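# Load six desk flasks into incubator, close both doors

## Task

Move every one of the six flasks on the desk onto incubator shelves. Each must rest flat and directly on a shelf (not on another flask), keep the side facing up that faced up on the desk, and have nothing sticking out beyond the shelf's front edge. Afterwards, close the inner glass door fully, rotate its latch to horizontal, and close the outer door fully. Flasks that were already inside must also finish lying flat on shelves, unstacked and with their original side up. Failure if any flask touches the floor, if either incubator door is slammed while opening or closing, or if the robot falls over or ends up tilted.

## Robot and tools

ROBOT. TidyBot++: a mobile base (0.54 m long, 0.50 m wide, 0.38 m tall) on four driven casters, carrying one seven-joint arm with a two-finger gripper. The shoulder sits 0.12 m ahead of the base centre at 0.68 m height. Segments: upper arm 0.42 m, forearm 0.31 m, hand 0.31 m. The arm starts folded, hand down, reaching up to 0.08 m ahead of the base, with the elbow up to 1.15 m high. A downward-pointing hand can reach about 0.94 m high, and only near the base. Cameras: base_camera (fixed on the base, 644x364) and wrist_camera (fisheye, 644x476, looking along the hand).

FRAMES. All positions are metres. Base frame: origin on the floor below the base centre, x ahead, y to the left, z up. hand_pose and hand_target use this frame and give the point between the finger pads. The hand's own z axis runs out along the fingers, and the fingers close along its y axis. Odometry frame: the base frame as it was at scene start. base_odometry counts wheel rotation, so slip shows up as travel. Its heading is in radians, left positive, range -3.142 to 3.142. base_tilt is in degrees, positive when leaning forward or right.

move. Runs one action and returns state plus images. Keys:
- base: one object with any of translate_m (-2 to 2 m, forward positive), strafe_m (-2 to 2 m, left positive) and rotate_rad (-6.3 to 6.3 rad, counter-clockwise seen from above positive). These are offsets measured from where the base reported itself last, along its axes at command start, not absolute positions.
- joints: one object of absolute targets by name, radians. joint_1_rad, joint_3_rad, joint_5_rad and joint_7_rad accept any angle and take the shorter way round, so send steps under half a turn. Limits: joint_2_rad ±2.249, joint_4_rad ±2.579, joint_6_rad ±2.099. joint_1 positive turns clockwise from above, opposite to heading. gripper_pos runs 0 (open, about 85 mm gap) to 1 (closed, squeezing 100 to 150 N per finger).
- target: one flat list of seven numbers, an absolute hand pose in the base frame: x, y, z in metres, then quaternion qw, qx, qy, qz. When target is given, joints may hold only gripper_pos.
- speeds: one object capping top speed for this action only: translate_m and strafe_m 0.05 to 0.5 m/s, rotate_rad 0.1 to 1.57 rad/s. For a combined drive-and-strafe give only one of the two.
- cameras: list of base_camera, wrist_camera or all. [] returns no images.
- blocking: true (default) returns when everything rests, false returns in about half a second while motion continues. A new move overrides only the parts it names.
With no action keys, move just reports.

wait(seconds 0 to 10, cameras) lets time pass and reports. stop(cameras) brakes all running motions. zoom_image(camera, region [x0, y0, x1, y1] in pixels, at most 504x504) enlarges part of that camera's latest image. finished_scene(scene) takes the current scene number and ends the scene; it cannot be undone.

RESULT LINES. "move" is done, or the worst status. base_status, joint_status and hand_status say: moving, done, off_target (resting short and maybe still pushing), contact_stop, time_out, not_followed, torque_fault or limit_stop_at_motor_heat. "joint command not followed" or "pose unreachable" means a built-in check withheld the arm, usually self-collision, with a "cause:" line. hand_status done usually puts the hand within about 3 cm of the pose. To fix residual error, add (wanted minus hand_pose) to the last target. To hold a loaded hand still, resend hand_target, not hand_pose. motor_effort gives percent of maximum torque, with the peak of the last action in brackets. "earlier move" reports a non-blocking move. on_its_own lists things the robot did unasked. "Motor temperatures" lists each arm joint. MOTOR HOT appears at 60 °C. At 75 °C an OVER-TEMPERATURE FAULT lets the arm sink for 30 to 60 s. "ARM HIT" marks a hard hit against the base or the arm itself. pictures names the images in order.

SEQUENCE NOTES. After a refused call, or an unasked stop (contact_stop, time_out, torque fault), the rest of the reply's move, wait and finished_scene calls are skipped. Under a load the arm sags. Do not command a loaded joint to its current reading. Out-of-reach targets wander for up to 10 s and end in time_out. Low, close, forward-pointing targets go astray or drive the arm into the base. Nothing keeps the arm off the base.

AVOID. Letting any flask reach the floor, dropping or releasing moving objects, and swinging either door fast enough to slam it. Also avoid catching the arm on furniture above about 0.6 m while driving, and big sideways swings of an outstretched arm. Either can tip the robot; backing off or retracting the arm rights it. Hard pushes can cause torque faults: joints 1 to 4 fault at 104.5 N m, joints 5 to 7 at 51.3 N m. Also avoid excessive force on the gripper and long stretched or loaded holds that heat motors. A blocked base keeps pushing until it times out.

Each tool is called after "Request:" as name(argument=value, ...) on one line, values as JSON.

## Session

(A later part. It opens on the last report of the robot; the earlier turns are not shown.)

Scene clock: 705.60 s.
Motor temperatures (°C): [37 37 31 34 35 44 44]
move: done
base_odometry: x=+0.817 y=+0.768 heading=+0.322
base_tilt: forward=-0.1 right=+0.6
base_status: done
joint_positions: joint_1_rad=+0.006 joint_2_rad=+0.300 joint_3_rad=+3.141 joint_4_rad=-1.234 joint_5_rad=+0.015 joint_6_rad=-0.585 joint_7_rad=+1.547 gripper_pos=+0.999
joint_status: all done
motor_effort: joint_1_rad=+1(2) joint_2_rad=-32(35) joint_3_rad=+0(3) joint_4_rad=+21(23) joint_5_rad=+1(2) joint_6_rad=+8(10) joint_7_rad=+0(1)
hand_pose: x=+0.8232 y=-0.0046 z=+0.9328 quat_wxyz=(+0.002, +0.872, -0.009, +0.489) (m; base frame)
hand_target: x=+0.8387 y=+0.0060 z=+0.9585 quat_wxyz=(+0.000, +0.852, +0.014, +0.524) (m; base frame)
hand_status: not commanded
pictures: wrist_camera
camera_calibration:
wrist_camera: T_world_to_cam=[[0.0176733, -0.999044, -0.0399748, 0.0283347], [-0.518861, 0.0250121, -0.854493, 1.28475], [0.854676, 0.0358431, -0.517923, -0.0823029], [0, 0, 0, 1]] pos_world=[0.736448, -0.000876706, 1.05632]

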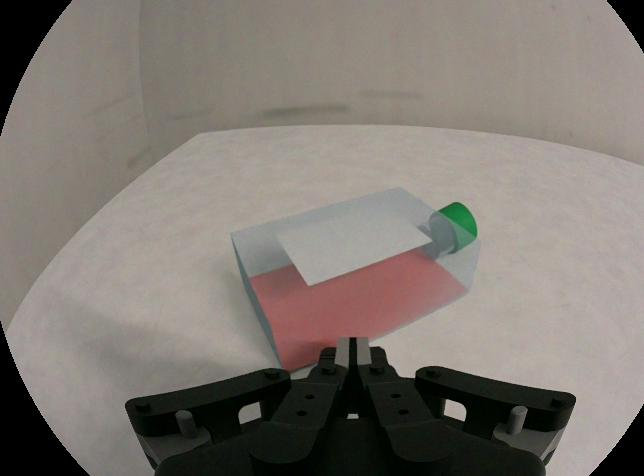

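Request:
move(base={"translate_m": 0.0321, "strafe_m": 0.0383}, speeds={"translate_m": 0.1}, cameras=[])

Request:
move(base={"translate_m": 0.0346, "strafe_m": 0.026}, speeds={"translate_m": 0.1}, cameras=["wrist_camera"])

Scene clock: 707.30 s.
Motor temperatures (°C): [37 37 31 34 35 44 44]
move: done
base_odometry: x=+0.835 y=+0.814 heading=+0.322
base_tilt: forward=-0.1 right=+0.5
base_status: done
joint_positions: joint_1_rad=+0.004 joint_2_rad=+0.300 joint_3_rad=+3.141 joint_4_rad=-1.234 joint_5_rad=+0.015 joint_6_rad=-0.582 joint_7_rad=+1.547 gripper_pos=+0.999
joint_status: not commanded
motor_effort: joint_1_rad=+1(3) joint_2_rad=-32(34) joint_3_rad=+0(2) joint_4_rad=+22(22) joint_5_rad=+1(2) joint_6_rad=+8(10) joint_7_rad=+0(1)
hand_pose: x=+0.8236 y=-0.0034 z=+0.9341 quat_wxyz=(+0.001, +0.871, -0.008, +0.491) (m; base frame)
hand_target: x=+0.8387 y=+0.0060 z=+0.9585 quat_wxyz=(+0.000, +0.852, +0.014, +0.524) (m; base frame)
hand_status: not commanded
pictures: none
No camera images: "cameras" was empty.

Scene clock: 708.30 s.
Motor temperatures (°C): [37 37 31 34 35 44 44]
move: done
base_odometry: x=+0.860 y=+0.850 heading=+0.322
base_tilt: forward=-0.1 right=+0.5
base_status: done
joint_positions: joint_1_rad=+0.004 joint_2_rad=+0.299 joint_3_rad=+3.141 joint_4_rad=-1.233 joint_5_rad=+0.015 joint_6_rad=-0.581 joint_7_rad=+1.547 gripper_pos=+0.999
joint_status: not commanded
motor_effort: joint_1_rad=+0(4) joint_2_rad=-32(35) joint_3_rad=+0(3) joint_4_rad=+21(22) joint_5_rad=+1(1) joint_6_rad=+8(9) joint_7_rad=-1(1)
hand_pose: x=+0.8237 y=-0.0032 z=+0.9355 quat_wxyz=(+0.001, +0.871, -0.008, +0.492) (m; base frame)
hand_target: x=+0.8387 y=+0.0060 z=+0.9585 quat_wxyz=(+0.000, +0.852, +0.014, +0.524) (m; base frame)
hand_status: not commanded
pictures: wrist_camera
camera_calibration:
wrist_camera: T_world_to_cam=[[0.0198621, -0.999013, -0.0397392, 0.0277583], [-0.513508, 0.0239106, -0.857751, 1.28591], [0.857855, 0.0374431, -0.512527, -0.0889872], [0, 0, 0, 1]] pos_world=[0.736115, 0.00031592, 1.05849]

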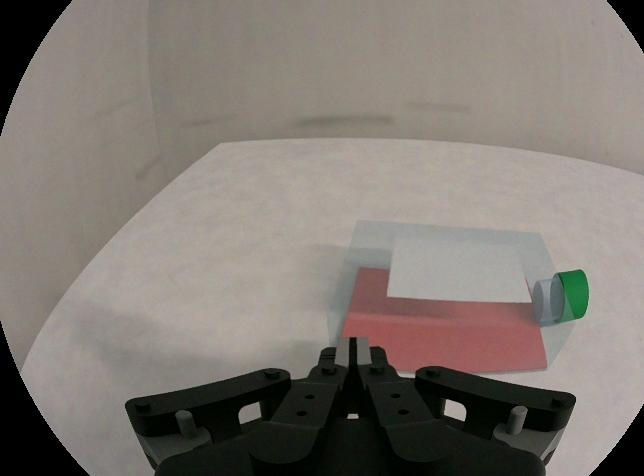

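Request:
move(base={"translate_m": 0.045, "strafe_m": 0.002}, speeds={"translate_m": 0.1}, cameras=["wrist_camera"])

Scene clock: 710.00 s.
Motor temperatures (°C): [37 37 31 34 35 44 44]
move: done
base_odometry: x=+0.902 y=+0.866 heading=+0.322
base_tilt: forward=-0.1 right=+0.6
base_status: done
joint_positions: joint_1_rad=+0.004 joint_2_rad=+0.299 joint_3_rad=+3.141 joint_4_rad=-1.232 joint_5_rad=+0.015 joint_6_rad=-0.580 joint_7_rad=+1.547 gripper_pos=+0.999
joint_status: not commanded
motor_effort: joint_1_rad=+1(1) joint_2_rad=-32(35) joint_3_rad=+0(1) joint_4_rad=+21(22) joint_5_rad=+1(2) joint_6_rad=+9(9) joint_7_rad=+0(1)
hand_pose: x=+0.8240 y=-0.0032 z=+0.9359 quat_wxyz=(+0.001, +0.870, -0.008, +0.493) (m; base frame)
hand_target: x=+0.8387 y=+0.0060 z=+0.9585 quat_wxyz=(+0.000, +0.852, +0.014, +0.524) (m; base frame)
hand_status: not commanded
pictures: wrist_camera
camera_calibration:
wrist_camera: T_world_to_cam=[[0.0199116, -0.999013, -0.0397151, 0.0277043], [-0.51239, 0.0239134, -0.85842, 1.28615], [0.858522, 0.0374422, -0.511408, -0.090679], [0, 0, 0, 1]] pos_world=[0.736309, 0.000315921, 1.05878]

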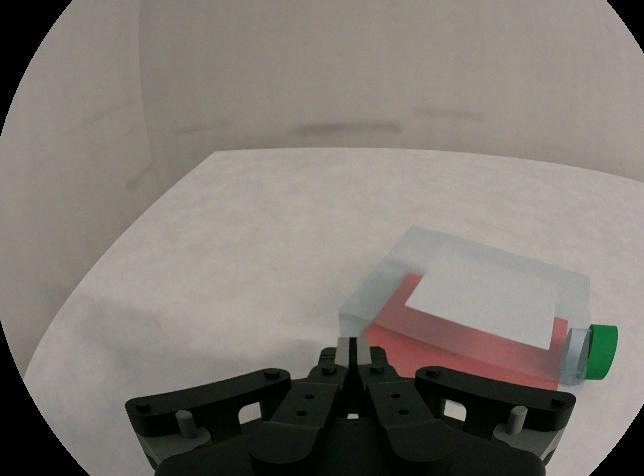

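Request:
move(base={"translate_m": -0.01, "strafe_m": -0.013}, speeds={"translate_m": 0.1}, cameras=[])

Request:
move(base={"translate_m": 0.045}, speeds={"translate_m": 0.1}, cameras=["wrist_camera"])

Scene clock: 712.53 s.
Motor temperatures (°C): [37 37 31 34 35 44 44]
move: done
base_odometry: x=+0.896 y=+0.851 heading=+0.323
base_tilt: forward=-0.1 right=+0.6
base_status: done
joint_positions: joint_1_rad=+0.004 joint_2_rad=+0.297 joint_3_rad=+3.141 joint_4_rad=-1.232 joint_5_rad=+0.015 joint_6_rad=-0.580 joint_7_rad=+1.547 gripper_pos=+0.999
joint_status: not commanded
motor_effort: joint_1_rad=+1(4) joint_2_rad=-32(34) joint_3_rad=+0(2) joint_4_rad=+21(22) joint_5_rad=+1(2) joint_6_rad=+9(9) joint_7_rad=+0(1)
hand_pose: x=+0.8236 y=-0.0034 z=+0.9375 quat_wxyz=(+0.001, +0.870, -0.008, +0.494) (m; base frame)
hand_target: x=+0.8387 y=+0.0060 z=+0.9585 quat_wxyz=(+0.000, +0.852, +0.014, +0.524) (m; base frame)
hand_status: not commanded
pictures: none
No camera images: "cameras" was empty.

Scene clock: 713.57 s.
Motor temperatures (°C): [37 37 31 34 35 44 44]
move: done
base_odometry: x=+0.939 y=+0.865 heading=+0.322
base_tilt: forward=-0.1 right=+0.6
base_status: done
joint_positions: joint_1_rad=+0.004 joint_2_rad=+0.299 joint_3_rad=+3.141 joint_4_rad=-1.232 joint_5_rad=+0.015 joint_6_rad=-0.579 joint_7_rad=+1.547 gripper_pos=+0.999
joint_status: not commanded
motor_effort: joint_1_rad=+1(2) joint_2_rad=-32(35) joint_3_rad=+0(1) joint_4_rad=+21(22) joint_5_rad=+1(1) joint_6_rad=+9(9) joint_7_rad=+0(1)
hand_pose: x=+0.8241 y=-0.0034 z=+0.9368 quat_wxyz=(+0.001, +0.870, -0.008, +0.493) (m; base frame)
hand_target: x=+0.8387 y=+0.0060 z=+0.9585 quat_wxyz=(+0.000, +0.852, +0.014, +0.524) (m; base frame)
hand_status: not commanded
pictures: wrist_camera
camera_calibration:
wrist_camera: T_world_to_cam=[[0.0198441, -0.999014, -0.0397149, 0.027584], [-0.510886, 0.0240131, -0.859313, 1.28653], [0.85942, 0.037342, -0.509906, -0.0924771], [0, 0, 0, 1]] pos_world=[0.736202, 0.000116331, 1.05948]

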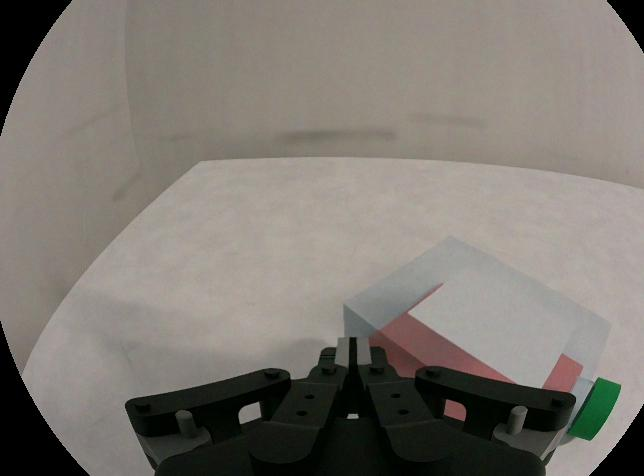

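Request:
move(base={"translate_m": -0.094}, joints={"joint_1_rad": 0.0, "joint_2_rad": 0.3, "joint_4_rad": -0.956, "joint_5_rad": -0.835, "joint_6_rad": -0.897, "joint_7_rad": 2.6, "gripper_pos": 0.0}, cameras=[])

Request:
move(base={"strafe_m": -0.36}, cameras=["wrist_camera"])

Scene clock: 719.07 s.
Motor temperatures (°C): [37 37 31 34 35 44 44]
move: done
base_odometry: x=+0.850 y=+0.835 heading=+0.322
base_tilt: forward=-0.2 right=+0.5
base_status: done
joint_positions: joint_1_rad=+0.003 joint_2_rad=+0.287 joint_3_rad=+3.141 joint_4_rad=-0.974 joint_5_rad=-0.776 joint_6_rad=-0.824 joint_7_rad=+2.524 gripper_pos=+0.000
joint_status: all done
motor_effort: joint_1_rad=+1(3) joint_2_rad=-31(36) joint_3_rad=-1(2) joint_4_rad=+20(23) joint_5_rad=-4(4) joint_6_rad=+6(10) joint_7_rad=+0(1)
hand_pose: x=+0.7889 y=+0.1595 z=+1.0902 quat_wxyz=(-0.114, +0.749, +0.293, +0.584) (m; base frame)
hand_target: x=+0.7774 y=+0.1816 z=+1.0863 quat_wxyz=(-0.134, +0.736, +0.333, +0.574) (m; base frame)
hand_status: not commanded
pictures: none
No camera images: "cameras" was empty.

Scene clock: 721.10 s.
Motor temperatures (°C): [37 37 31 34 35 44 44]
move: done
base_odometry: x=+0.964 y=+0.494 heading=+0.322
base_tilt: forward=-0.1 right=+0.6
base_status: done
joint_positions: joint_1_rad=+0.007 joint_2_rad=+0.287 joint_3_rad=+3.141 joint_4_rad=-0.974 joint_5_rad=-0.781 joint_6_rad=-0.828 joint_7_rad=+2.526 gripper_pos=+0.000
joint_status: not commanded
motor_effort: joint_1_rad=+1(5) joint_2_rad=-30(31) joint_3_rad=-1(3) joint_4_rad=+20(21) joint_5_rad=-4(5) joint_6_rad=+8(8) joint_7_rad=+1(1)
hand_pose: x=+0.7886 y=+0.1586 z=+1.0902 quat_wxyz=(-0.115, +0.749, +0.293, +0.584) (m; base frame)
hand_target: x=+0.7774 y=+0.1816 z=+1.0863 quat_wxyz=(-0.134, +0.736, +0.333, +0.574) (m; base frame)
hand_status: not commanded
pictures: wrist_camera
camera_calibration:
wrist_camera: T_world_to_cam=[[0.608869, -0.779882, 0.145129, -0.50449], [-0.151804, -0.294119, -0.943636, 1.25563], [0.77861, 0.55252, -0.29747, -0.239301], [0, 0, 0, 1]] pos_world=[0.684101, 0.10808, 1.18689]

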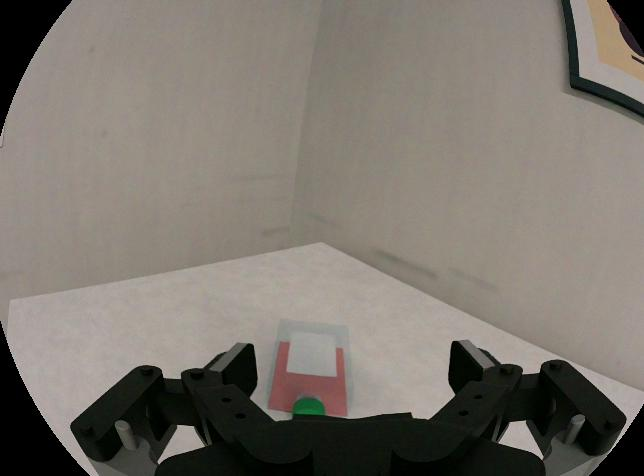

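Request:
move(base={"translate_m": 0.01, "strafe_m": 0.014}, joints={"joint_2_rad": 0.309, "joint_4_rad": -1.25}, cameras=["wrist_camera"])

Scene clock: 723.40 s.
Motor temperatures (°C): [37 37 31 34 35 44 44]
move: done
base_odometry: x=+0.969 y=+0.510 heading=+0.322
base_tilt: forward=-0.2 right=+0.6
base_status: done
joint_positions: joint_1_rad=+0.002 joint_2_rad=+0.298 joint_3_rad=+3.141 joint_4_rad=-1.244 joint_5_rad=-0.784 joint_6_rad=-0.830 joint_7_rad=+2.526 gripper_pos=+0.000
joint_status: all done
motor_effort: joint_1_rad=+0(3) joint_2_rad=-31(34) joint_3_rad=-1(2) joint_4_rad=+21(22) joint_5_rad=-4(5) joint_6_rad=+5(8) joint_7_rad=+0(1)
hand_pose: x=+0.7717 y=+0.1626 z=+0.9371 quat_wxyz=(-0.158, +0.822, +0.275, +0.473) (m; base frame)
hand_target: x=+0.7574 y=+0.1816 z=+0.9256 quat_wxyz=(-0.183, +0.814, +0.309, +0.456) (m; base frame)
hand_status: not commanded
pictures: wrist_camera
camera_calibration:
wrist_camera: T_world_to_cam=[[0.63004, -0.775882, -0.0325134, -0.319368], [-0.405632, -0.293106, -0.865767, 1.23245], [0.662203, 0.558656, -0.499391, 0.00414694], [0, 0, 0, 1]] pos_world=[0.69839, 0.111131, 1.0587]

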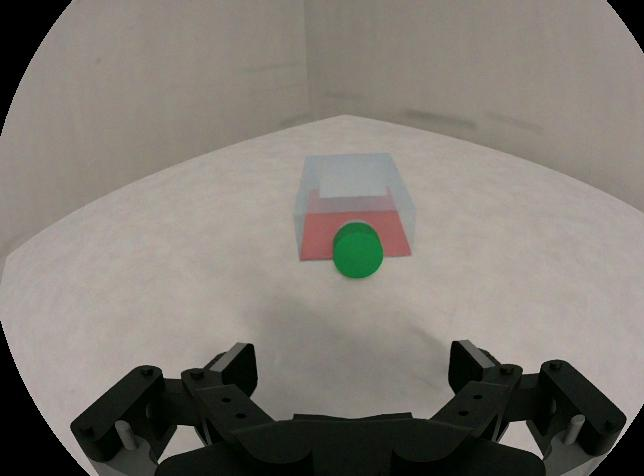

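Request:
move(base={"translate_m": 0.0925, "strafe_m": 0.067}, speeds={"translate_m": 0.12}, joints={"joint_4_rad": -1.268, "gripper_pos": 0.2}, cameras=["wrist_camera"])

Scene clock: 726.23 s.
Motor temperatures (°C): [37 37 31 34 35 44 44]
move: done
base_odometry: x=+1.036 y=+0.603 heading=+0.321
base_tilt: forward=-0.1 right=+0.5
base_status: done
joint_positions: joint_1_rad=+0.002 joint_2_rad=+0.300 joint_3_rad=+3.141 joint_4_rad=-1.260 joint_5_rad=-0.784 joint_6_rad=-0.830 joint_7_rad=+2.526 gripper_pos=+0.200
joint_status: all done
motor_effort: joint_1_rad=+1(2) joint_2_rad=-31(33) joint_3_rad=+0(2) joint_4_rad=+21(22) joint_5_rad=-4(5) joint_6_rad=+5(7) joint_7_rad=+1(1)
hand_pose: x=+0.7696 y=+0.1627 z=+0.9265 quat_wxyz=(-0.161, +0.826, +0.274, +0.465) (m; base frame)
hand_target: x=+0.7545 y=+0.1816 z=+0.9165 quat_wxyz=(-0.185, +0.818, +0.307, +0.449) (m; base frame)
hand_status: not commanded
pictures: wrist_camera
camera_calibration:
wrist_camera: T_world_to_cam=[[0.629546, -0.775656, -0.0450571, -0.306349], [-0.422587, -0.293167, -0.857598, 1.22796], [0.651991, 0.558937, -0.512344, 0.019942], [0, 0, 0, 1]] pos_world=[0.698777, 0.111229, 1.04951]

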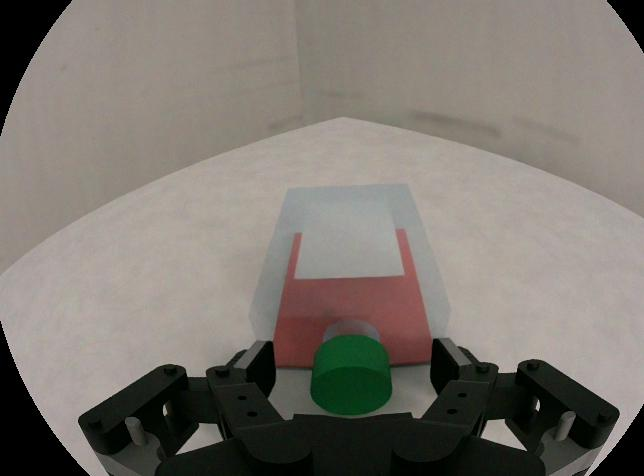

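Request:
move(joints={"gripper_pos": 0.85}, cameras=["wrist_camera"])

Scene clock: 727.40 s.
Motor temperatures (°C): [37 37 31 34 35 44 44]
move: off_target
base_odometry: x=+1.036 y=+0.603 heading=+0.321
base_tilt: forward=-0.1 right=+0.5
base_status: not commanded
joint_positions: joint_1_rad=+0.002 joint_2_rad=+0.300 joint_3_rad=+3.141 joint_4_rad=-1.260 joint_5_rad=-0.784 joint_6_rad=-0.830 joint_7_rad=+2.527 gripper_pos=+0.679
joint_status: gripper_pos off_target (ended at +0.679, target +0.850)
motor_effort: joint_1_rad=+0(1) joint_2_rad=-30(31) joint_3_rad=-1(1) joint_4_rad=+20(21) joint_5_rad=-4(5) joint_6_rad=+5(6) joint_7_rad=+0(1)
hand_pose: x=+0.7696 y=+0.1628 z=+0.9267 quat_wxyz=(-0.161, +0.826, +0.274, +0.465) (m; base frame)
hand_target: x=+0.7545 y=+0.1816 z=+0.9165 quat_wxyz=(-0.185, +0.818, +0.307, +0.449) (m; base frame)
hand_status: not commanded
pictures: wrist_camera
camera_calibration:
wrist_camera: T_world_to_cam=[[0.629635, -0.775582, -0.0450765, -0.306328], [-0.42227, -0.292952, -0.857827, 1.22808], [0.65211, 0.559153, -0.511959, 0.0195998], [0, 0, 0, 1]] pos_world=[0.698675, 0.111227, 1.0497]

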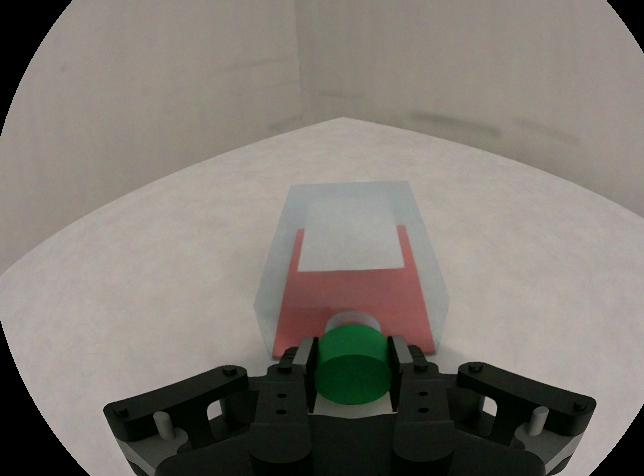

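Request:
move(joints={"joint_4_rad": -1.2}, cameras=[])

Request:
move(joints={"joint_4_rad": -0.98}, cameras=["wrist_camera"])

Request:
move(base={"translate_m": -0.45}, cameras=[])

Request:
move(base={"translate_m": -0.25}, joints={"joint_2_rad": -0.042, "joint_4_rad": -1.33, "joint_5_rad": 0.06, "joint_6_rad": -0.84, "joint_7_rad": 1.5}, cameras=["wrist_camera"])

Scene clock: 732.10 s.
Motor temperatures (°C): [37 37 31 34 35 44 44]
move: done
base_odometry: x=+1.036 y=+0.603 heading=+0.321
base_tilt: forward=-0.2 right=+0.6
base_status: not commanded
joint_positions: joint_1_rad=+0.002 joint_2_rad=+0.302 joint_3_rad=+3.141 joint_4_rad=-1.222 joint_5_rad=-0.784 joint_6_rad=-0.834 joint_7_rad=+2.527 gripper_pos=+0.679
joint_status: all done
motor_effort: joint_1_rad=+1(1) joint_2_rad=-32(33) joint_3_rad=-1(1) joint_4_rad=+21(22) joint_5_rad=-5(5) joint_6_rad=+6(7) joint_7_rad=+0(1)
hand_pose: x=+0.7749 y=+0.1634 z=+0.9456 quat_wxyz=(-0.157, +0.818, +0.278, +0.479) (m; base frame)
hand_target: x=+0.7646 y=+0.1816 z=+0.9514 quat_wxyz=(-0.175, +0.803, +0.313, +0.476) (m; base frame)
hand_status: not commanded
pictures: none
No camera images: "cameras" was empty.

Scene clock: 733.33 s.
Motor temperatures (°C): [37 37 31 34 35 44 44]
move: done
base_odometry: x=+1.036 y=+0.603 heading=+0.321
base_tilt: forward=-0.1 right=+0.5
base_status: not commanded
joint_positions: joint_1_rad=+0.002 joint_2_rad=+0.301 joint_3_rad=+3.141 joint_4_rad=-1.003 joint_5_rad=-0.784 joint_6_rad=-0.834 joint_7_rad=+2.527 gripper_pos=+0.679
joint_status: all done
motor_effort: joint_1_rad=+1(1) joint_2_rad=-32(34) joint_3_rad=-1(1) joint_4_rad=+21(23) joint_5_rad=-4(5) joint_6_rad=+7(9) joint_7_rad=+0(1)
hand_pose: x=+0.7919 y=+0.1634 z=+1.0642 quat_wxyz=(-0.125, +0.761, +0.293, +0.565) (m; base frame)
hand_target: x=+0.7808 y=+0.1816 z=+1.0675 quat_wxyz=(-0.139, +0.745, +0.331, +0.562) (m; base frame)
hand_status: not commanded
pictures: wrist_camera
camera_calibration:
wrist_camera: T_world_to_cam=[[0.622858, -0.773851, 0.114905, -0.47891], [-0.192903, -0.294255, -0.936057, 1.25748], [0.75818, 0.560865, -0.332557, -0.200044], [0, 0, 0, 1]] pos_world=[0.692535, 0.111613, 1.16558]

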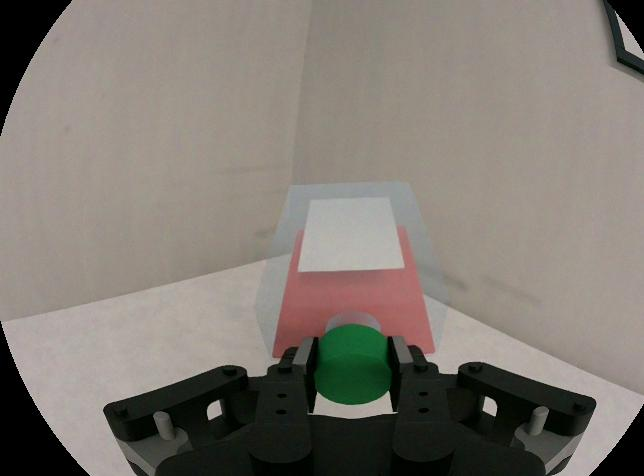

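Scene clock: 735.57 s.
Motor temperatures (°C): [37 37 31 34 35 44 44]
move: done
base_odometry: x=+0.609 y=+0.461 heading=+0.321
base_tilt: forward=-0.2 right=+0.5
base_status: done
joint_positions: joint_1_rad=+0.002 joint_2_rad=+0.298 joint_3_rad=+3.141 joint_4_rad=-1.002 joint_5_rad=-0.784 joint_6_rad=-0.836 joint_7_rad=+2.527 gripper_pos=+0.679
joint_status: not commanded
motor_effort: joint_1_rad=+0(2) joint_2_rad=-32(36) joint_3_rad=-1(2) joint_4_rad=+21(22) joint_5_rad=-4(5) joint_6_rad=+8(8) joint_7_rad=+1(1)
hand_pose: x=+0.7904 y=+0.1636 z=+1.0665 quat_wxyz=(-0.125, +0.760, +0.294, +0.566) (m; base frame)
hand_target: x=+0.7808 y=+0.1816 z=+1.0675 quat_wxyz=(-0.139, +0.745, +0.331, +0.562) (m; base frame)
hand_status: not commanded
pictures: none
No camera images: "cameras" was empty.

Scene clock: 737.57 s.
Motor temperatures (°C): [37 37 31 34 35 44 44]
move: done
base_odometry: x=+0.371 y=+0.382 heading=+0.321
base_tilt: forward=-0.2 right=+0.6
base_status: done
joint_positions: joint_1_rad=+0.002 joint_2_rad=-0.048 joint_3_rad=+3.141 joint_4_rad=-1.324 joint_5_rad=+0.002 joint_6_rad=-0.836 joint_7_rad=+1.576 gripper_pos=+0.679
joint_status: all done
motor_effort: joint_1_rad=+1(1) joint_2_rad=-20(36) joint_3_rad=+1(1) joint_4_rad=+21(23) joint_5_rad=+1(5) joint_6_rad=+9(11) joint_7_rad=+0(2)
hand_pose: x=+0.6662 y=+0.0004 z=+1.0332 quat_wxyz=(+0.002, +0.870, +0.002, +0.492) (m; base frame)
hand_target: x=+0.6673 y=-0.0125 z=+1.0257 quat_wxyz=(+0.012, +0.874, -0.024, +0.486) (m; base frame)
hand_status: not commanded
pictures: wrist_camera
camera_calibration:
wrist_camera: T_world_to_cam=[[0.0369558, -0.998943, -0.0273364, 0.0142203], [-0.512941, 0.0045145, -0.858412, 1.28906], [0.857628, 0.0457453, -0.512232, 0.0958802], [0, 0, 0, 1]] pos_world=[0.578457, 0.00399977, 1.15605]

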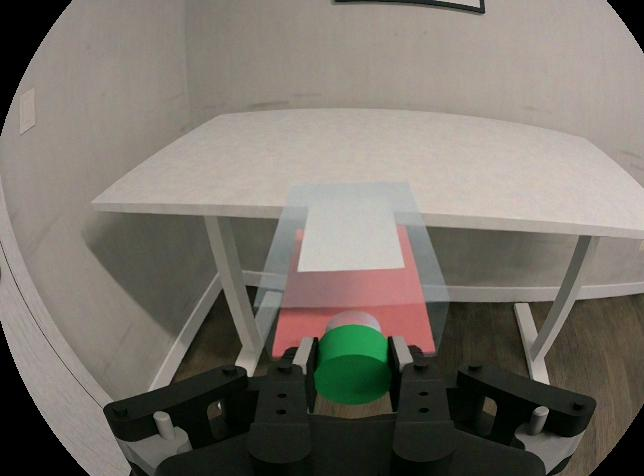

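Request:
move(base={"translate_m": -0.518, "strafe_m": -1.172, "rotate_rad": -1.511}, speeds={"rotate_rad": 1.0}, joints={"joint_1_rad": 0.195}, cameras=[])

Request:
move(joints={"joint_2_rad": 0.34, "joint_4_rad": -2.2, "joint_6_rad": 0.5}, cameras=["wrist_camera"])

Scene clock: 742.87 s.
Motor temperatures (°C): [37 37 31 34 35 44 44]
move: done
base_odometry: x=+0.249 y=-0.894 heading=-1.191
base_tilt: forward=-0.1 right=+0.6
base_status: done
joint_positions: joint_1_rad=+0.187 joint_2_rad=-0.043 joint_3_rad=+3.137 joint_4_rad=-1.326 joint_5_rad=+0.013 joint_6_rad=-0.836 joint_7_rad=+1.574 gripper_pos=+0.679
joint_status: all done
motor_effort: joint_1_rad=+1(6) joint_2_rad=-20(23) joint_3_rad=+0(5) joint_4_rad=+22(22) joint_5_rad=+1(3) joint_6_rad=+10(10) joint_7_rad=+0(1)
hand_pose: x=+0.6587 y=-0.1013 z=+1.0292 quat_wxyz=(+0.052, +0.869, -0.077, +0.487) (m; base frame)
hand_target: x=+0.6545 y=-0.1185 z=+1.0257 quat_wxyz=(+0.059, +0.867, -0.109, +0.482) (m; base frame)
hand_status: not commanded
pictures: none
No camera images: "cameras" was empty.

Scene clock: 745.43 s.
Motor temperatures (°C): [37 37 31 34 35 44 44]
move: done
base_odometry: x=+0.249 y=-0.894 heading=-1.191
base_tilt: forward=-0.2 right=+0.6
base_status: not commanded
joint_positions: joint_1_rad=+0.187 joint_2_rad=+0.324 joint_3_rad=+3.137 joint_4_rad=-2.191 joint_5_rad=+0.013 joint_6_rad=+0.430 joint_7_rad=+1.574 gripper_pos=+0.679
joint_status: all done
motor_effort: joint_1_rad=+1(1) joint_2_rad=-27(30) joint_3_rad=+0(1) joint_4_rad=+15(22) joint_5_rad=+0(1) joint_6_rad=+8(10) joint_7_rad=+1(1)
hand_pose: x=+0.6989 y=-0.1041 z=+0.6730 quat_wxyz=(+0.047, +0.861, -0.072, +0.502) (m; base frame)
hand_target: x=+0.7054 y=-0.1053 z=+0.6784 quat_wxyz=(+0.034, +0.848, -0.083, +0.522) (m; base frame)
hand_status: not commanded
pictures: wrist_camera
camera_calibration:
wrist_camera: T_world_to_cam=[[-0.134008, -0.990689, -0.024021, 0.0167673], [-0.481994, 0.0863393, -0.87191, 0.993145], [0.865866, -0.105265, -0.489077, -0.148869], [0, 0, 0, 1]] pos_world=[0.609838, -0.084807, 0.793527]

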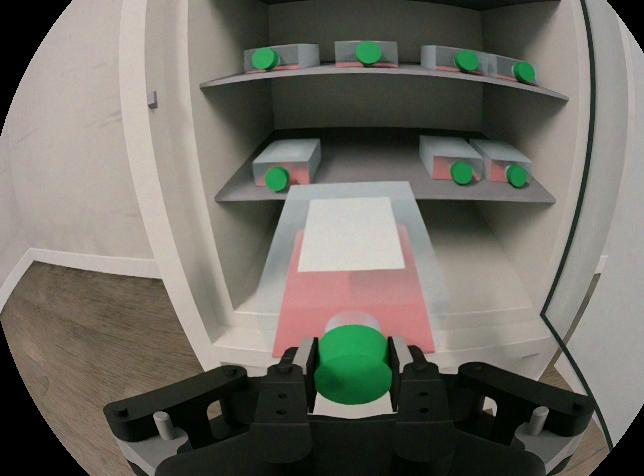

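Request:
move(base={"translate_m": 0.235, "strafe_m": -0.06}, speeds={"translate_m": 0.3}, joints={"joint_2_rad": 0.385, "joint_4_rad": -2.22, "joint_6_rad": 0.565}, cameras=["wrist_camera"])

Scene clock: 750.73 s.
Motor temperatures (°C): [37 37 31 34 35 44 44]
move: done
base_odometry: x=+0.281 y=-1.135 heading=-1.191
base_tilt: forward=-0.1 right=+0.6
base_status: done
joint_positions: joint_1_rad=+0.187 joint_2_rad=+0.374 joint_3_rad=+3.137 joint_4_rad=-2.218 joint_5_rad=+0.013 joint_6_rad=+0.503 joint_7_rad=+1.573 gripper_pos=+0.679
joint_status: all done
motor_effort: joint_1_rad=+1(1) joint_2_rad=-27(29) joint_3_rad=+0(0) joint_4_rad=+14(16) joint_5_rad=+0(1) joint_6_rad=+10(10) joint_7_rad=+0(1)
hand_pose: x=+0.6982 y=-0.1037 z=+0.6512 quat_wxyz=(+0.046, +0.862, -0.072, +0.500) (m; base frame)
hand_target: x=+0.7060 y=-0.1044 z=+0.6607 quat_wxyz=(+0.032, +0.848, -0.083, +0.522) (m; base frame)
hand_status: not commanded
pictures: wrist_camera
camera_calibration:
wrist_camera: T_world_to_cam=[[-0.13366, -0.990704, -0.0253273, 0.01721], [-0.485461, 0.087733, -0.869845, 0.974949], [0.863981, -0.103968, -0.492674, -0.155157], [0, 0, 0, 1]] pos_world=[0.609652, -0.0846165, 0.772048]

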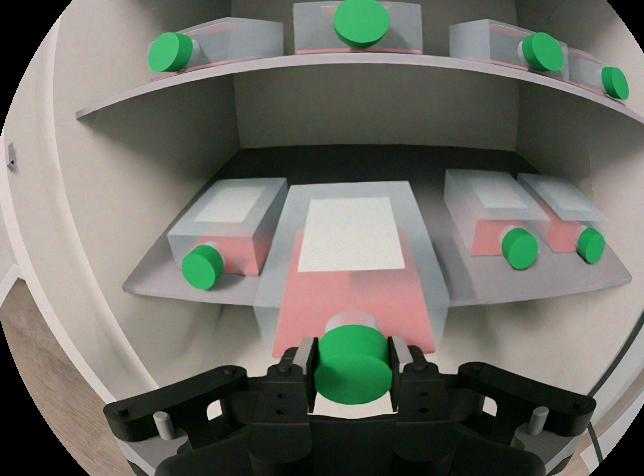

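Request:
move(base={"translate_m": 0.129, "strafe_m": -0.035}, speeds={"translate_m": 0.15}, cameras=["wrist_camera"])

Scene clock: 753.90 s.
Motor temperatures (°C): [37 37 31 34 35 44 44]
move: done
base_odometry: x=+0.296 y=-1.267 heading=-1.191
base_tilt: forward=-0.2 right=+0.6
base_status: done
joint_positions: joint_1_rad=+0.187 joint_2_rad=+0.376 joint_3_rad=+3.137 joint_4_rad=-2.219 joint_5_rad=+0.013 joint_6_rad=+0.503 joint_7_rad=+1.573 gripper_pos=+0.679
joint_status: not commanded
motor_effort: joint_1_rad=+1(2) joint_2_rad=-28(29) joint_3_rad=+0(1) joint_4_rad=+14(15) joint_5_rad=+1(1) joint_6_rad=+9(10) joint_7_rad=+1(1)
hand_pose: x=+0.6976 y=-0.1036 z=+0.6496 quat_wxyz=(+0.046, +0.862, -0.072, +0.499) (m; base frame)
hand_target: x=+0.7060 y=-0.1044 z=+0.6607 quat_wxyz=(+0.032, +0.848, -0.083, +0.522) (m; base frame)
hand_status: not commanded
pictures: wrist_camera
camera_calibration:
wrist_camera: T_world_to_cam=[[-0.13367, -0.990699, -0.0254369, 0.0172253], [-0.488008, 0.0881407, -0.868377, 0.974058], [0.862543, -0.103663, -0.495251, -0.152704], [0, 0, 0, 1]] pos_world=[0.609365, -0.0846189, 0.770661]

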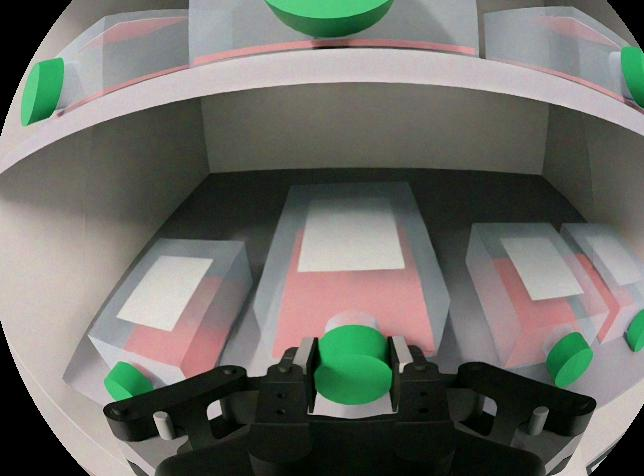

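Request:
move(joints={"joint_2_rad": 0.43, "joint_4_rad": -2.24, "joint_6_rad": 0.62}, cameras=[])

Request:
move(joints={"joint_2_rad": 0.445, "joint_4_rad": -2.26, "joint_6_rad": 0.635}, cameras=["wrist_camera"])

Scene clock: 755.83 s.
Motor temperatures (°C): [37 37 31 34 35 44 44]
move: done
base_odometry: x=+0.296 y=-1.267 heading=-1.191
base_tilt: forward=-0.1 right=+0.6
base_status: not commanded
joint_positions: joint_1_rad=+0.187 joint_2_rad=+0.419 joint_3_rad=+3.137 joint_4_rad=-2.233 joint_5_rad=+0.013 joint_6_rad=+0.558 joint_7_rad=+1.573 gripper_pos=+0.679
joint_status: all done
motor_effort: joint_1_rad=+1(1) joint_2_rad=-29(30) joint_3_rad=+0(0) joint_4_rad=+12(15) joint_5_rad=+1(1) joint_6_rad=+10(10) joint_7_rad=+0(1)
hand_pose: x=+0.6986 y=-0.1036 z=+0.6331 quat_wxyz=(+0.045, +0.863, -0.072, +0.498) (m; base frame)
hand_target: x=+0.7042 y=-0.1032 z=+0.6405 quat_wxyz=(+0.030, +0.851, -0.084, +0.518) (m; base frame)
hand_status: not commanded
pictures: none
No camera images: "cameras" was empty.

Scene clock: 756.50 s.
Motor temperatures (°C): [37 37 31 34 35 44 44]
move: done
base_odometry: x=+0.296 y=-1.267 heading=-1.191
base_tilt: forward=-0.1 right=+0.6
base_status: not commanded
joint_positions: joint_1_rad=+0.187 joint_2_rad=+0.431 joint_3_rad=+3.137 joint_4_rad=-2.254 joint_5_rad=+0.013 joint_6_rad=+0.573 joint_7_rad=+1.573 gripper_pos=+0.679
joint_status: all done
motor_effort: joint_1_rad=+1(1) joint_2_rad=-28(29) joint_3_rad=+0(0) joint_4_rad=+13(14) joint_5_rad=+1(1) joint_6_rad=+9(10) joint_7_rad=+1(1)
hand_pose: x=+0.6912 y=-0.1022 z=+0.6217 quat_wxyz=(+0.045, +0.867, -0.072, +0.490) (m; base frame)
hand_target: x=+0.6973 y=-0.1016 z=+0.6276 quat_wxyz=(+0.029, +0.856, -0.084, +0.510) (m; base frame)
hand_status: not commanded
pictures: wrist_camera
camera_calibration:
wrist_camera: T_world_to_cam=[[-0.133859, -0.990622, -0.0273864, 0.0184673], [-0.504791, 0.0919397, -0.858332, 0.952342], [0.8528, -0.101071, -0.512364, -0.143224], [0, 0, 0, 1]] pos_world=[0.605347, -0.0837398, 0.744548]

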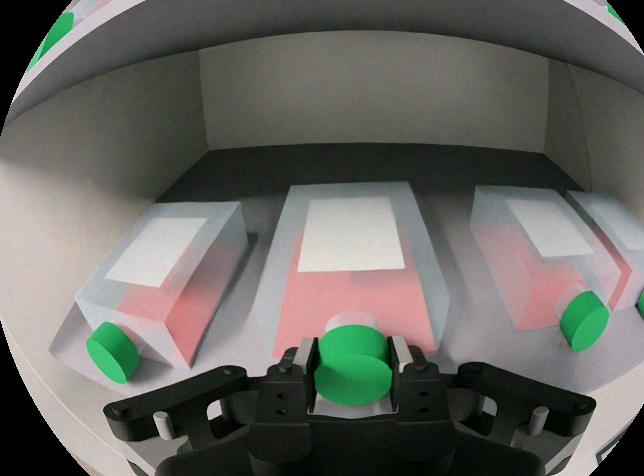

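Request:
move(joints={"joint_2_rad": 0.455, "joint_4_rad": -2.27, "joint_6_rad": 0.65}, cameras=["wrist_camera"])

Scene clock: 757.40 s.
Motor temperatures (°C): [37 37 31 34 35 44 44]
move: done
base_odometry: x=+0.296 y=-1.267 heading=-1.191
base_tilt: forward=-0.2 right=+0.6
base_status: not commanded
joint_positions: joint_1_rad=+0.187 joint_2_rad=+0.439 joint_3_rad=+3.137 joint_4_rad=-2.262 joint_5_rad=+0.013 joint_6_rad=+0.588 joint_7_rad=+1.573 gripper_pos=+0.679
joint_status: all done
motor_effort: joint_1_rad=+1(1) joint_2_rad=-29(29) joint_3_rad=+0(0) joint_4_rad=+12(14) joint_5_rad=+1(1) joint_6_rad=+9(10) joint_7_rad=+0(1)
hand_pose: x=+0.6894 y=-0.1018 z=+0.6174 quat_wxyz=(+0.044, +0.868, -0.072, +0.490) (m; base frame)
hand_target: x=+0.6947 y=-0.1008 z=+0.6218 quat_wxyz=(+0.028, +0.857, -0.085, +0.507) (m; base frame)
hand_status: not commanded
pictures: wrist_camera
camera_calibration:
wrist_camera: T_world_to_cam=[[-0.133848, -0.990616, -0.0276641, 0.0186361], [-0.50615, 0.0923352, -0.857489, 0.948226], [0.851996, -0.100771, -0.513759, -0.142389], [0, 0, 0, 1]] pos_world=[0.603754, -0.0834421, 0.740455]

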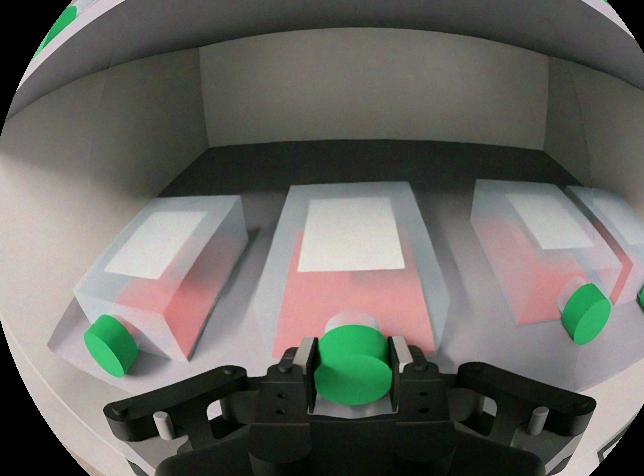

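Request:
move(joints={"joint_2_rad": 0.46, "joint_4_rad": -2.28, "joint_6_rad": 0.665}, cameras=["wrist_camera"])

Scene clock: 758.13 s.
Motor temperatures (°C): [37 37 31 34 35 44 44]
move: done
base_odometry: x=+0.296 y=-1.267 heading=-1.191
base_tilt: forward=-0.2 right=+0.6
base_status: not commanded
joint_positions: joint_1_rad=+0.187 joint_2_rad=+0.443 joint_3_rad=+3.137 joint_4_rad=-2.272 joint_5_rad=+0.013 joint_6_rad=+0.603 joint_7_rad=+1.573 gripper_pos=+0.679
joint_status: all done
motor_effort: joint_1_rad=+1(1) joint_2_rad=-29(29) joint_3_rad=+0(0) joint_4_rad=+12(13) joint_5_rad=+1(1) joint_6_rad=+9(10) joint_7_rad=+1(1)
hand_pose: x=+0.6873 y=-0.1014 z=+0.6155 quat_wxyz=(+0.044, +0.867, -0.072, +0.490) (m; base frame)
hand_target: x=+0.6924 y=-0.1001 z=+0.6190 quat_wxyz=(+0.028, +0.857, -0.085, +0.507) (m; base frame)
hand_status: not commanded
pictures: wrist_camera
camera_calibration:
wrist_camera: T_world_to_cam=[[-0.13369, -0.990635, -0.0277456, 0.018728], [-0.50455, 0.0921343, -0.858452, 0.944938], [0.852969, -0.100767, -0.512142, -0.143233], [0, 0, 0, 1]] pos_world=[0.601445, -0.0829418, 0.738348]

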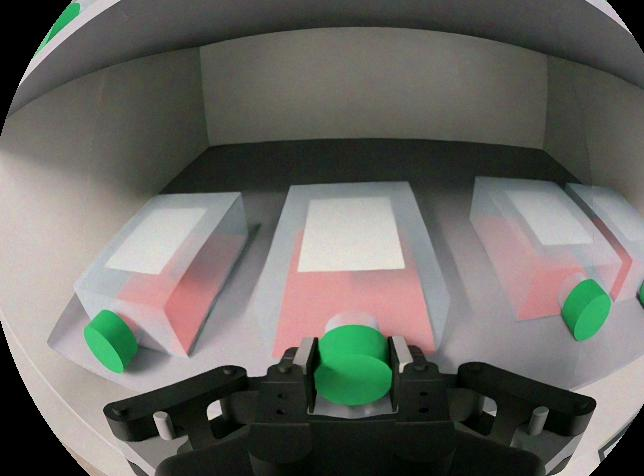

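Request:
move(joints={"joint_2_rad": 0.468, "joint_4_rad": -2.29, "joint_6_rad": 0.68}, cameras=["wrist_camera"])

Scene clock: 759.03 s.
Motor temperatures (°C): [37 37 31 34 35 44 44]
move: done
base_odometry: x=+0.296 y=-1.267 heading=-1.191
base_tilt: forward=-0.2 right=+0.6
base_status: not commanded
joint_positions: joint_1_rad=+0.187 joint_2_rad=+0.449 joint_3_rad=+3.137 joint_4_rad=-2.280 joint_5_rad=+0.013 joint_6_rad=+0.621 joint_7_rad=+1.573 gripper_pos=+0.679
joint_status: all done
motor_effort: joint_1_rad=+1(1) joint_2_rad=-28(29) joint_3_rad=+0(1) joint_4_rad=+12(12) joint_5_rad=+0(1) joint_6_rad=+9(10) joint_7_rad=+0(1)
hand_pose: x=+0.6862 y=-0.1011 z=+0.6137 quat_wxyz=(+0.044, +0.866, -0.072, +0.492) (m; base frame)
hand_target: x=+0.6898 y=-0.0994 z=+0.6145 quat_wxyz=(+0.027, +0.858, -0.085, +0.506) (m; base frame)
hand_status: not commanded
pictures: wrist_camera
camera_calibration:
wrist_camera: T_world_to_cam=[[-0.133752, -0.990614, -0.0281715, 0.0191042], [-0.501196, 0.0921401, -0.860414, 0.941713], [0.854934, -0.100963, -0.508816, -0.14655], [0, 0, 0, 1]] pos_world=[0.599829, -0.0826407, 0.736234]

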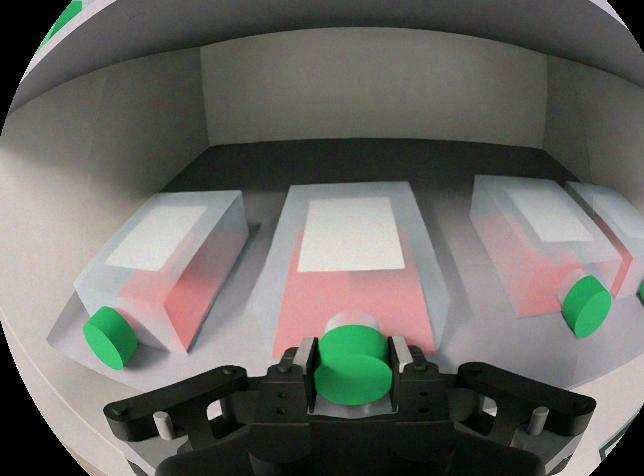

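Request:
zoom_image(camera="wrist_camera", region=[150, 180, 530, 420])

Scaled by 1.326.

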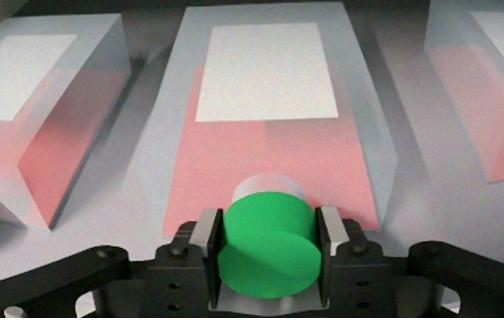

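Request:
move(joints={"joint_2_rad": 0.475, "joint_4_rad": -2.305, "joint_6_rad": 0.695}, cameras=["wrist_camera"])

Scene clock: 760.47 s.
Motor temperatures (°C): [37 37 31 34 35 44 44]
move: done
base_odometry: x=+0.296 y=-1.267 heading=-1.191
base_tilt: forward=-0.1 right=+0.5
base_status: not commanded
joint_positions: joint_1_rad=+0.187 joint_2_rad=+0.451 joint_3_rad=+3.137 joint_4_rad=-2.290 joint_5_rad=+0.013 joint_6_rad=+0.640 joint_7_rad=+1.573 gripper_pos=+0.679
joint_status: all done
motor_effort: joint_1_rad=+0(1) joint_2_rad=-27(28) joint_3_rad=+0(0) joint_4_rad=+10(13) joint_5_rad=+1(1) joint_6_rad=+9(9) joint_7_rad=+0(1)
hand_pose: x=+0.6846 y=-0.1007 z=+0.6134 quat_wxyz=(+0.044, +0.865, -0.072, +0.495) (m; base frame)
hand_target: x=+0.6850 y=-0.0982 z=+0.6087 quat_wxyz=(+0.026, +0.860, -0.085, +0.503) (m; base frame)
hand_status: not commanded
pictures: wrist_camera
camera_calibration:
wrist_camera: T_world_to_cam=[[-0.133655, -0.990621, -0.028413, 0.0192746], [-0.495524, 0.0916305, -0.863747, 0.938769], [0.858249, -0.101365, -0.503123, -0.151054], [0, 0, 0, 1]] pos_world=[0.597401, -0.0822376, 0.735408]

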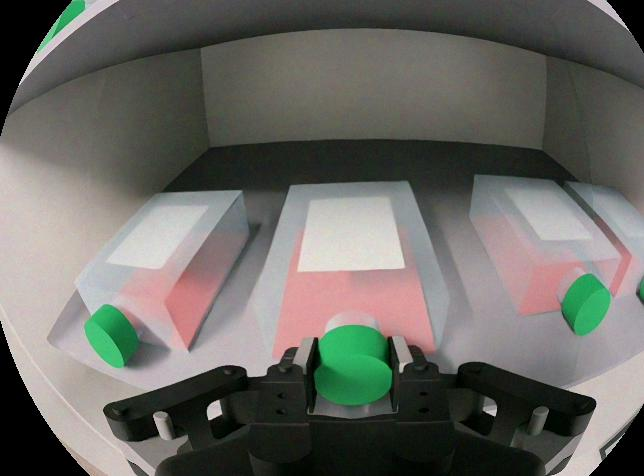

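Request:
move(joints={"joint_2_rad": 0.467, "joint_4_rad": -2.295, "joint_6_rad": 0.695}, cameras=[])

Request:
move(joints={"gripper_pos": 0.45}, cameras=["wrist_camera"])

Scene clock: 761.40 s.
Motor temperatures (°C): [37 37 31 34 35 44 44]
move: done
base_odometry: x=+0.296 y=-1.267 heading=-1.191
base_tilt: forward=-0.2 right=+0.5
base_status: not commanded
joint_positions: joint_1_rad=+0.187 joint_2_rad=+0.451 joint_3_rad=+3.137 joint_4_rad=-2.290 joint_5_rad=+0.013 joint_6_rad=+0.640 joint_7_rad=+1.573 gripper_pos=+0.679
joint_status: all done
motor_effort: joint_1_rad=+0(1) joint_2_rad=-27(28) joint_3_rad=+0(0) joint_4_rad=+11(11) joint_5_rad=+1(2) joint_6_rad=+7(9) joint_7_rad=+1(1)
hand_pose: x=+0.6846 y=-0.1007 z=+0.6134 quat_wxyz=(+0.044, +0.865, -0.072, +0.495) (m; base frame)
hand_target: x=+0.6899 y=-0.0992 z=+0.6172 quat_wxyz=(+0.027, +0.855, -0.084, +0.511) (m; base frame)
hand_status: not commanded
pictures: none
No camera images: "cameras" was empty.

Scene clock: 762.17 s.
Motor temperatures (°C): [37 37 31 34 35 44 44]
move: done
base_odometry: x=+0.296 y=-1.267 heading=-1.191
base_tilt: forward=-0.2 right=+0.6
base_status: not commanded
joint_positions: joint_1_rad=+0.187 joint_2_rad=+0.451 joint_3_rad=+3.137 joint_4_rad=-2.290 joint_5_rad=+0.013 joint_6_rad=+0.640 joint_7_rad=+1.573 gripper_pos=+0.450
joint_status: all done
motor_effort: joint_1_rad=+1(1) joint_2_rad=-27(28) joint_3_rad=+0(0) joint_4_rad=+11(12) joint_5_rad=+0(1) joint_6_rad=+8(9) joint_7_rad=+0(1)
hand_pose: x=+0.6846 y=-0.1007 z=+0.6134 quat_wxyz=(+0.044, +0.865, -0.072, +0.495) (m; base frame)
hand_target: x=+0.6899 y=-0.0992 z=+0.6172 quat_wxyz=(+0.027, +0.855, -0.084, +0.511) (m; base frame)
hand_status: not commanded
pictures: wrist_camera
camera_calibration:
wrist_camera: T_world_to_cam=[[-0.133655, -0.990621, -0.028413, 0.0192746], [-0.495524, 0.0916305, -0.863747, 0.938769], [0.858249, -0.101365, -0.503123, -0.151054], [0, 0, 0, 1]] pos_world=[0.597401, -0.0822376, 0.735408]

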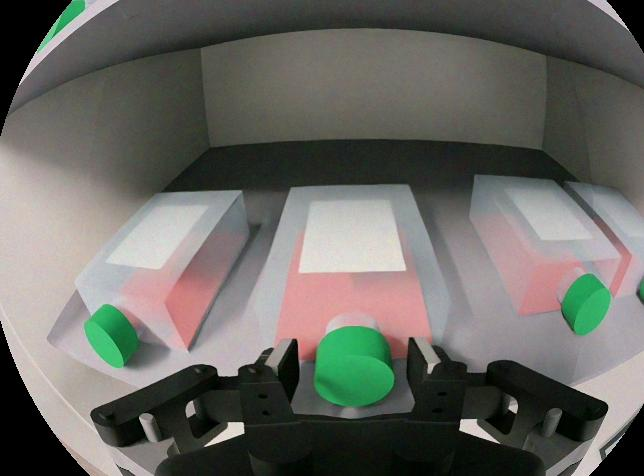

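Request:
move(base={"translate_m": -0.147, "strafe_m": 0.03}, speeds={"translate_m": 0.25}, cameras=["wrist_camera"])

Request:
zoom_image(camera="wrist_camera", region=[100, 80, 600, 300])

Scene clock: 764.30 s.
Motor temperatures (°C): [37 37 31 34 35 44 44]
move: done
base_odometry: x=+0.269 y=-1.120 heading=-1.191
base_tilt: forward=-0.2 right=+0.6
base_status: done
joint_positions: joint_1_rad=+0.187 joint_2_rad=+0.453 joint_3_rad=+3.137 joint_4_rad=-2.294 joint_5_rad=+0.013 joint_6_rad=+0.640 joint_7_rad=+1.573 gripper_pos=+0.450
joint_status: not commanded
motor_effort: joint_1_rad=+1(2) joint_2_rad=-27(29) joint_3_rad=+0(1) joint_4_rad=+12(13) joint_5_rad=+2(2) joint_6_rad=+9(10) joint_7_rad=+0(1)
hand_pose: x=+0.6826 y=-0.1004 z=+0.6106 quat_wxyz=(+0.044, +0.866, -0.073, +0.492) (m; base frame)
hand_target: x=+0.6899 y=-0.0992 z=+0.6172 quat_wxyz=(+0.027, +0.855, -0.084, +0.511) (m; base frame)
hand_status: not commanded
pictures: wrist_camera
camera_calibration:
wrist_camera: T_world_to_cam=[[-0.133823, -0.990588, -0.0287583, 0.0196019], [-0.500755, 0.0926341, -0.860618, 0.937112], [0.855182, -0.100769, -0.508438, -0.145397], [0, 0, 0, 1]] pos_world=[0.596227, -0.0820427, 0.733134]

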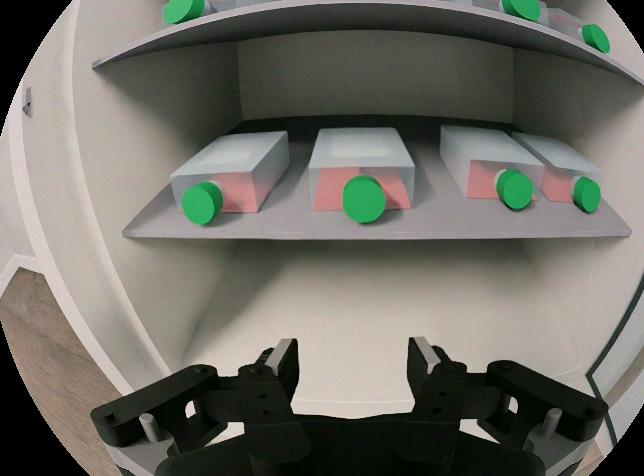

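Scaled by 1.008.

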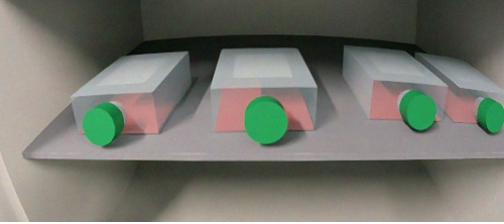

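Request:
move(joints={"joint_2_rad": 0.457, "joint_4_rad": -2.275, "joint_6_rad": 0.68, "gripper_pos": 1.0}, cameras=[])

Request:
move(base={"translate_m": 0.1375, "strafe_m": -0.028}, speeds={"translate_m": 0.12}, cameras=["wrist_camera"])

Scene clock: 772.57 s.
Motor temperatures (°C): [37 37 31 34 35 44 44]
move: done
base_odometry: x=+0.269 y=-1.120 heading=-1.191
base_tilt: forward=-0.2 right=+0.6
base_status: not commanded
joint_positions: joint_1_rad=+0.187 joint_2_rad=+0.453 joint_3_rad=+3.137 joint_4_rad=-2.286 joint_5_rad=+0.013 joint_6_rad=+0.640 joint_7_rad=+1.573 gripper_pos=+0.999
joint_status: all done
motor_effort: joint_1_rad=+1(1) joint_2_rad=-28(29) joint_3_rad=+0(0) joint_4_rad=+11(11) joint_5_rad=+0(2) joint_6_rad=+9(10) joint_7_rad=+1(1)
hand_pose: x=+0.6861 y=-0.1011 z=+0.6139 quat_wxyz=(+0.044, +0.864, -0.072, +0.496) (m; base frame)
hand_target: x=+0.6969 y=-0.1008 z=+0.6268 quat_wxyz=(+0.028, +0.851, -0.084, +0.517) (m; base frame)
hand_status: not commanded
pictures: none
No camera images: "cameras" was empty.

Scene clock: 774.33 s.
Motor temperatures (°C): [37 37 31 34 35 44 44]
move: done
base_odometry: x=+0.294 y=-1.258 heading=-1.192
base_tilt: forward=-0.1 right=+0.6
base_status: done
joint_positions: joint_1_rad=+0.187 joint_2_rad=+0.452 joint_3_rad=+3.137 joint_4_rad=-2.286 joint_5_rad=+0.013 joint_6_rad=+0.640 joint_7_rad=+1.573 gripper_pos=+0.999
joint_status: not commanded
motor_effort: joint_1_rad=+1(1) joint_2_rad=-27(29) joint_3_rad=+0(1) joint_4_rad=+11(13) joint_5_rad=+1(1) joint_6_rad=+8(10) joint_7_rad=+1(1)
hand_pose: x=+0.6864 y=-0.1011 z=+0.6146 quat_wxyz=(+0.045, +0.864, -0.072, +0.497) (m; base frame)
hand_target: x=+0.6969 y=-0.1008 z=+0.6268 quat_wxyz=(+0.028, +0.851, -0.084, +0.517) (m; base frame)
hand_status: not commanded
pictures: wrist_camera
camera_calibration:
wrist_camera: T_world_to_cam=[[-0.133612, -0.990633, -0.0281729, 0.0189872], [-0.492501, 0.0910415, -0.865537, 0.939705], [0.859994, -0.101771, -0.500052, -0.155167], [0, 0, 0, 1]] pos_world=[0.598786, -0.0825344, 0.736293]

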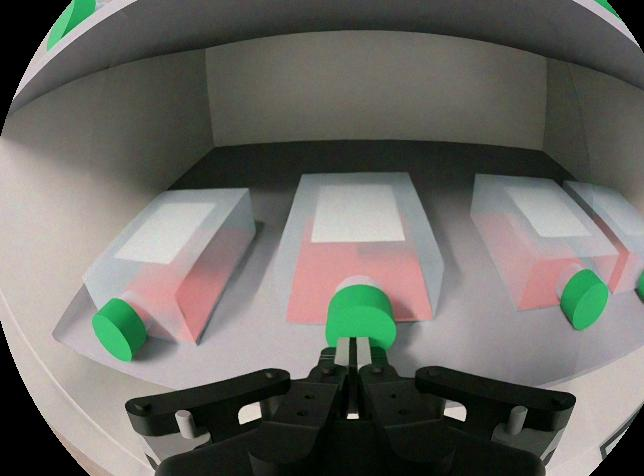

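Request:
move(base={"translate_m": -0.0975, "strafe_m": 0.018}, speeds={"translate_m": 0.3}, cameras=[])

Request:
move(joints={"joint_1_rad": -0.01}, cameras=["wrist_camera"])

Scene clock: 779.53 s.
Motor temperatures (°C): [37 37 31 34 35 44 44]
move: done
base_odometry: x=+0.275 y=-1.161 heading=-1.192
base_tilt: forward=-0.2 right=+0.6
base_status: done
joint_positions: joint_1_rad=+0.187 joint_2_rad=+0.451 joint_3_rad=+3.137 joint_4_rad=-2.285 joint_5_rad=+0.013 joint_6_rad=+0.640 joint_7_rad=+1.573 gripper_pos=+0.999
joint_status: not commanded
motor_effort: joint_1_rad=+1(2) joint_2_rad=-27(30) joint_3_rad=+0(1) joint_4_rad=+11(13) joint_5_rad=+1(1) joint_6_rad=+8(10) joint_7_rad=+0(1)
hand_pose: x=+0.6866 y=-0.1013 z=+0.6157 quat_wxyz=(+0.045, +0.863, -0.072, +0.497) (m; base frame)
hand_target: x=+0.6969 y=-0.1008 z=+0.6268 quat_wxyz=(+0.028, +0.851, -0.084, +0.517) (m; base frame)
hand_status: not commanded
pictures: none
No camera images: "cameras" was empty.

Scene clock: 780.73 s.
Motor temperatures (°C): [37 37 31 34 35 44 44]
move: done
base_odometry: x=+0.275 y=-1.161 heading=-1.192
base_tilt: forward=-0.2 right=+0.6
base_status: not commanded
joint_positions: joint_1_rad=+0.003 joint_2_rad=+0.451 joint_3_rad=+3.137 joint_4_rad=-2.285 joint_5_rad=+0.013 joint_6_rad=+0.640 joint_7_rad=+1.573 gripper_pos=+0.999
joint_status: all done
motor_effort: joint_1_rad=+0(3) joint_2_rad=-27(28) joint_3_rad=+0(1) joint_4_rad=+11(12) joint_5_rad=+0(2) joint_6_rad=+9(9) joint_7_rad=+1(1)
hand_pose: x=+0.6956 y=+0.0043 z=+0.6157 quat_wxyz=(-0.001, +0.866, +0.007, +0.499) (m; base frame)
hand_target: x=+0.7053 y=+0.0190 z=+0.6268 quat_wxyz=(-0.025, +0.855, +0.004, +0.517) (m; base frame)
hand_status: not commanded
pictures: wrist_camera
camera_calibration:
wrist_camera: T_world_to_cam=[[0.049802, -0.998366, -0.028025, -0.00298201], [-0.499236, -0.000581226, -0.866466, 0.941212], [0.865034, 0.0571428, -0.498449, -0.157006], [0, 0, 0, 1]] pos_world=[0.605851, 0.00654169, 0.737185]

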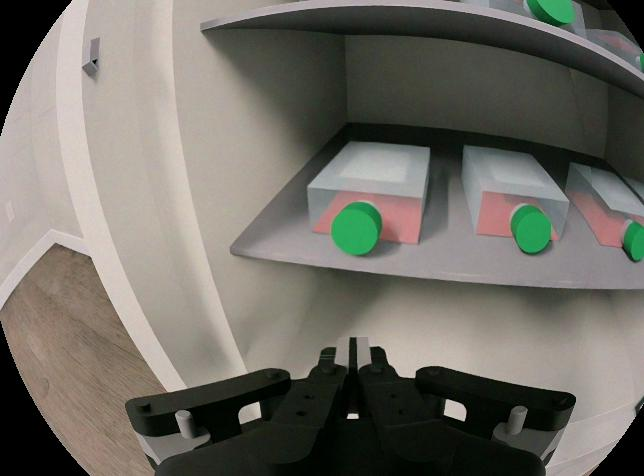

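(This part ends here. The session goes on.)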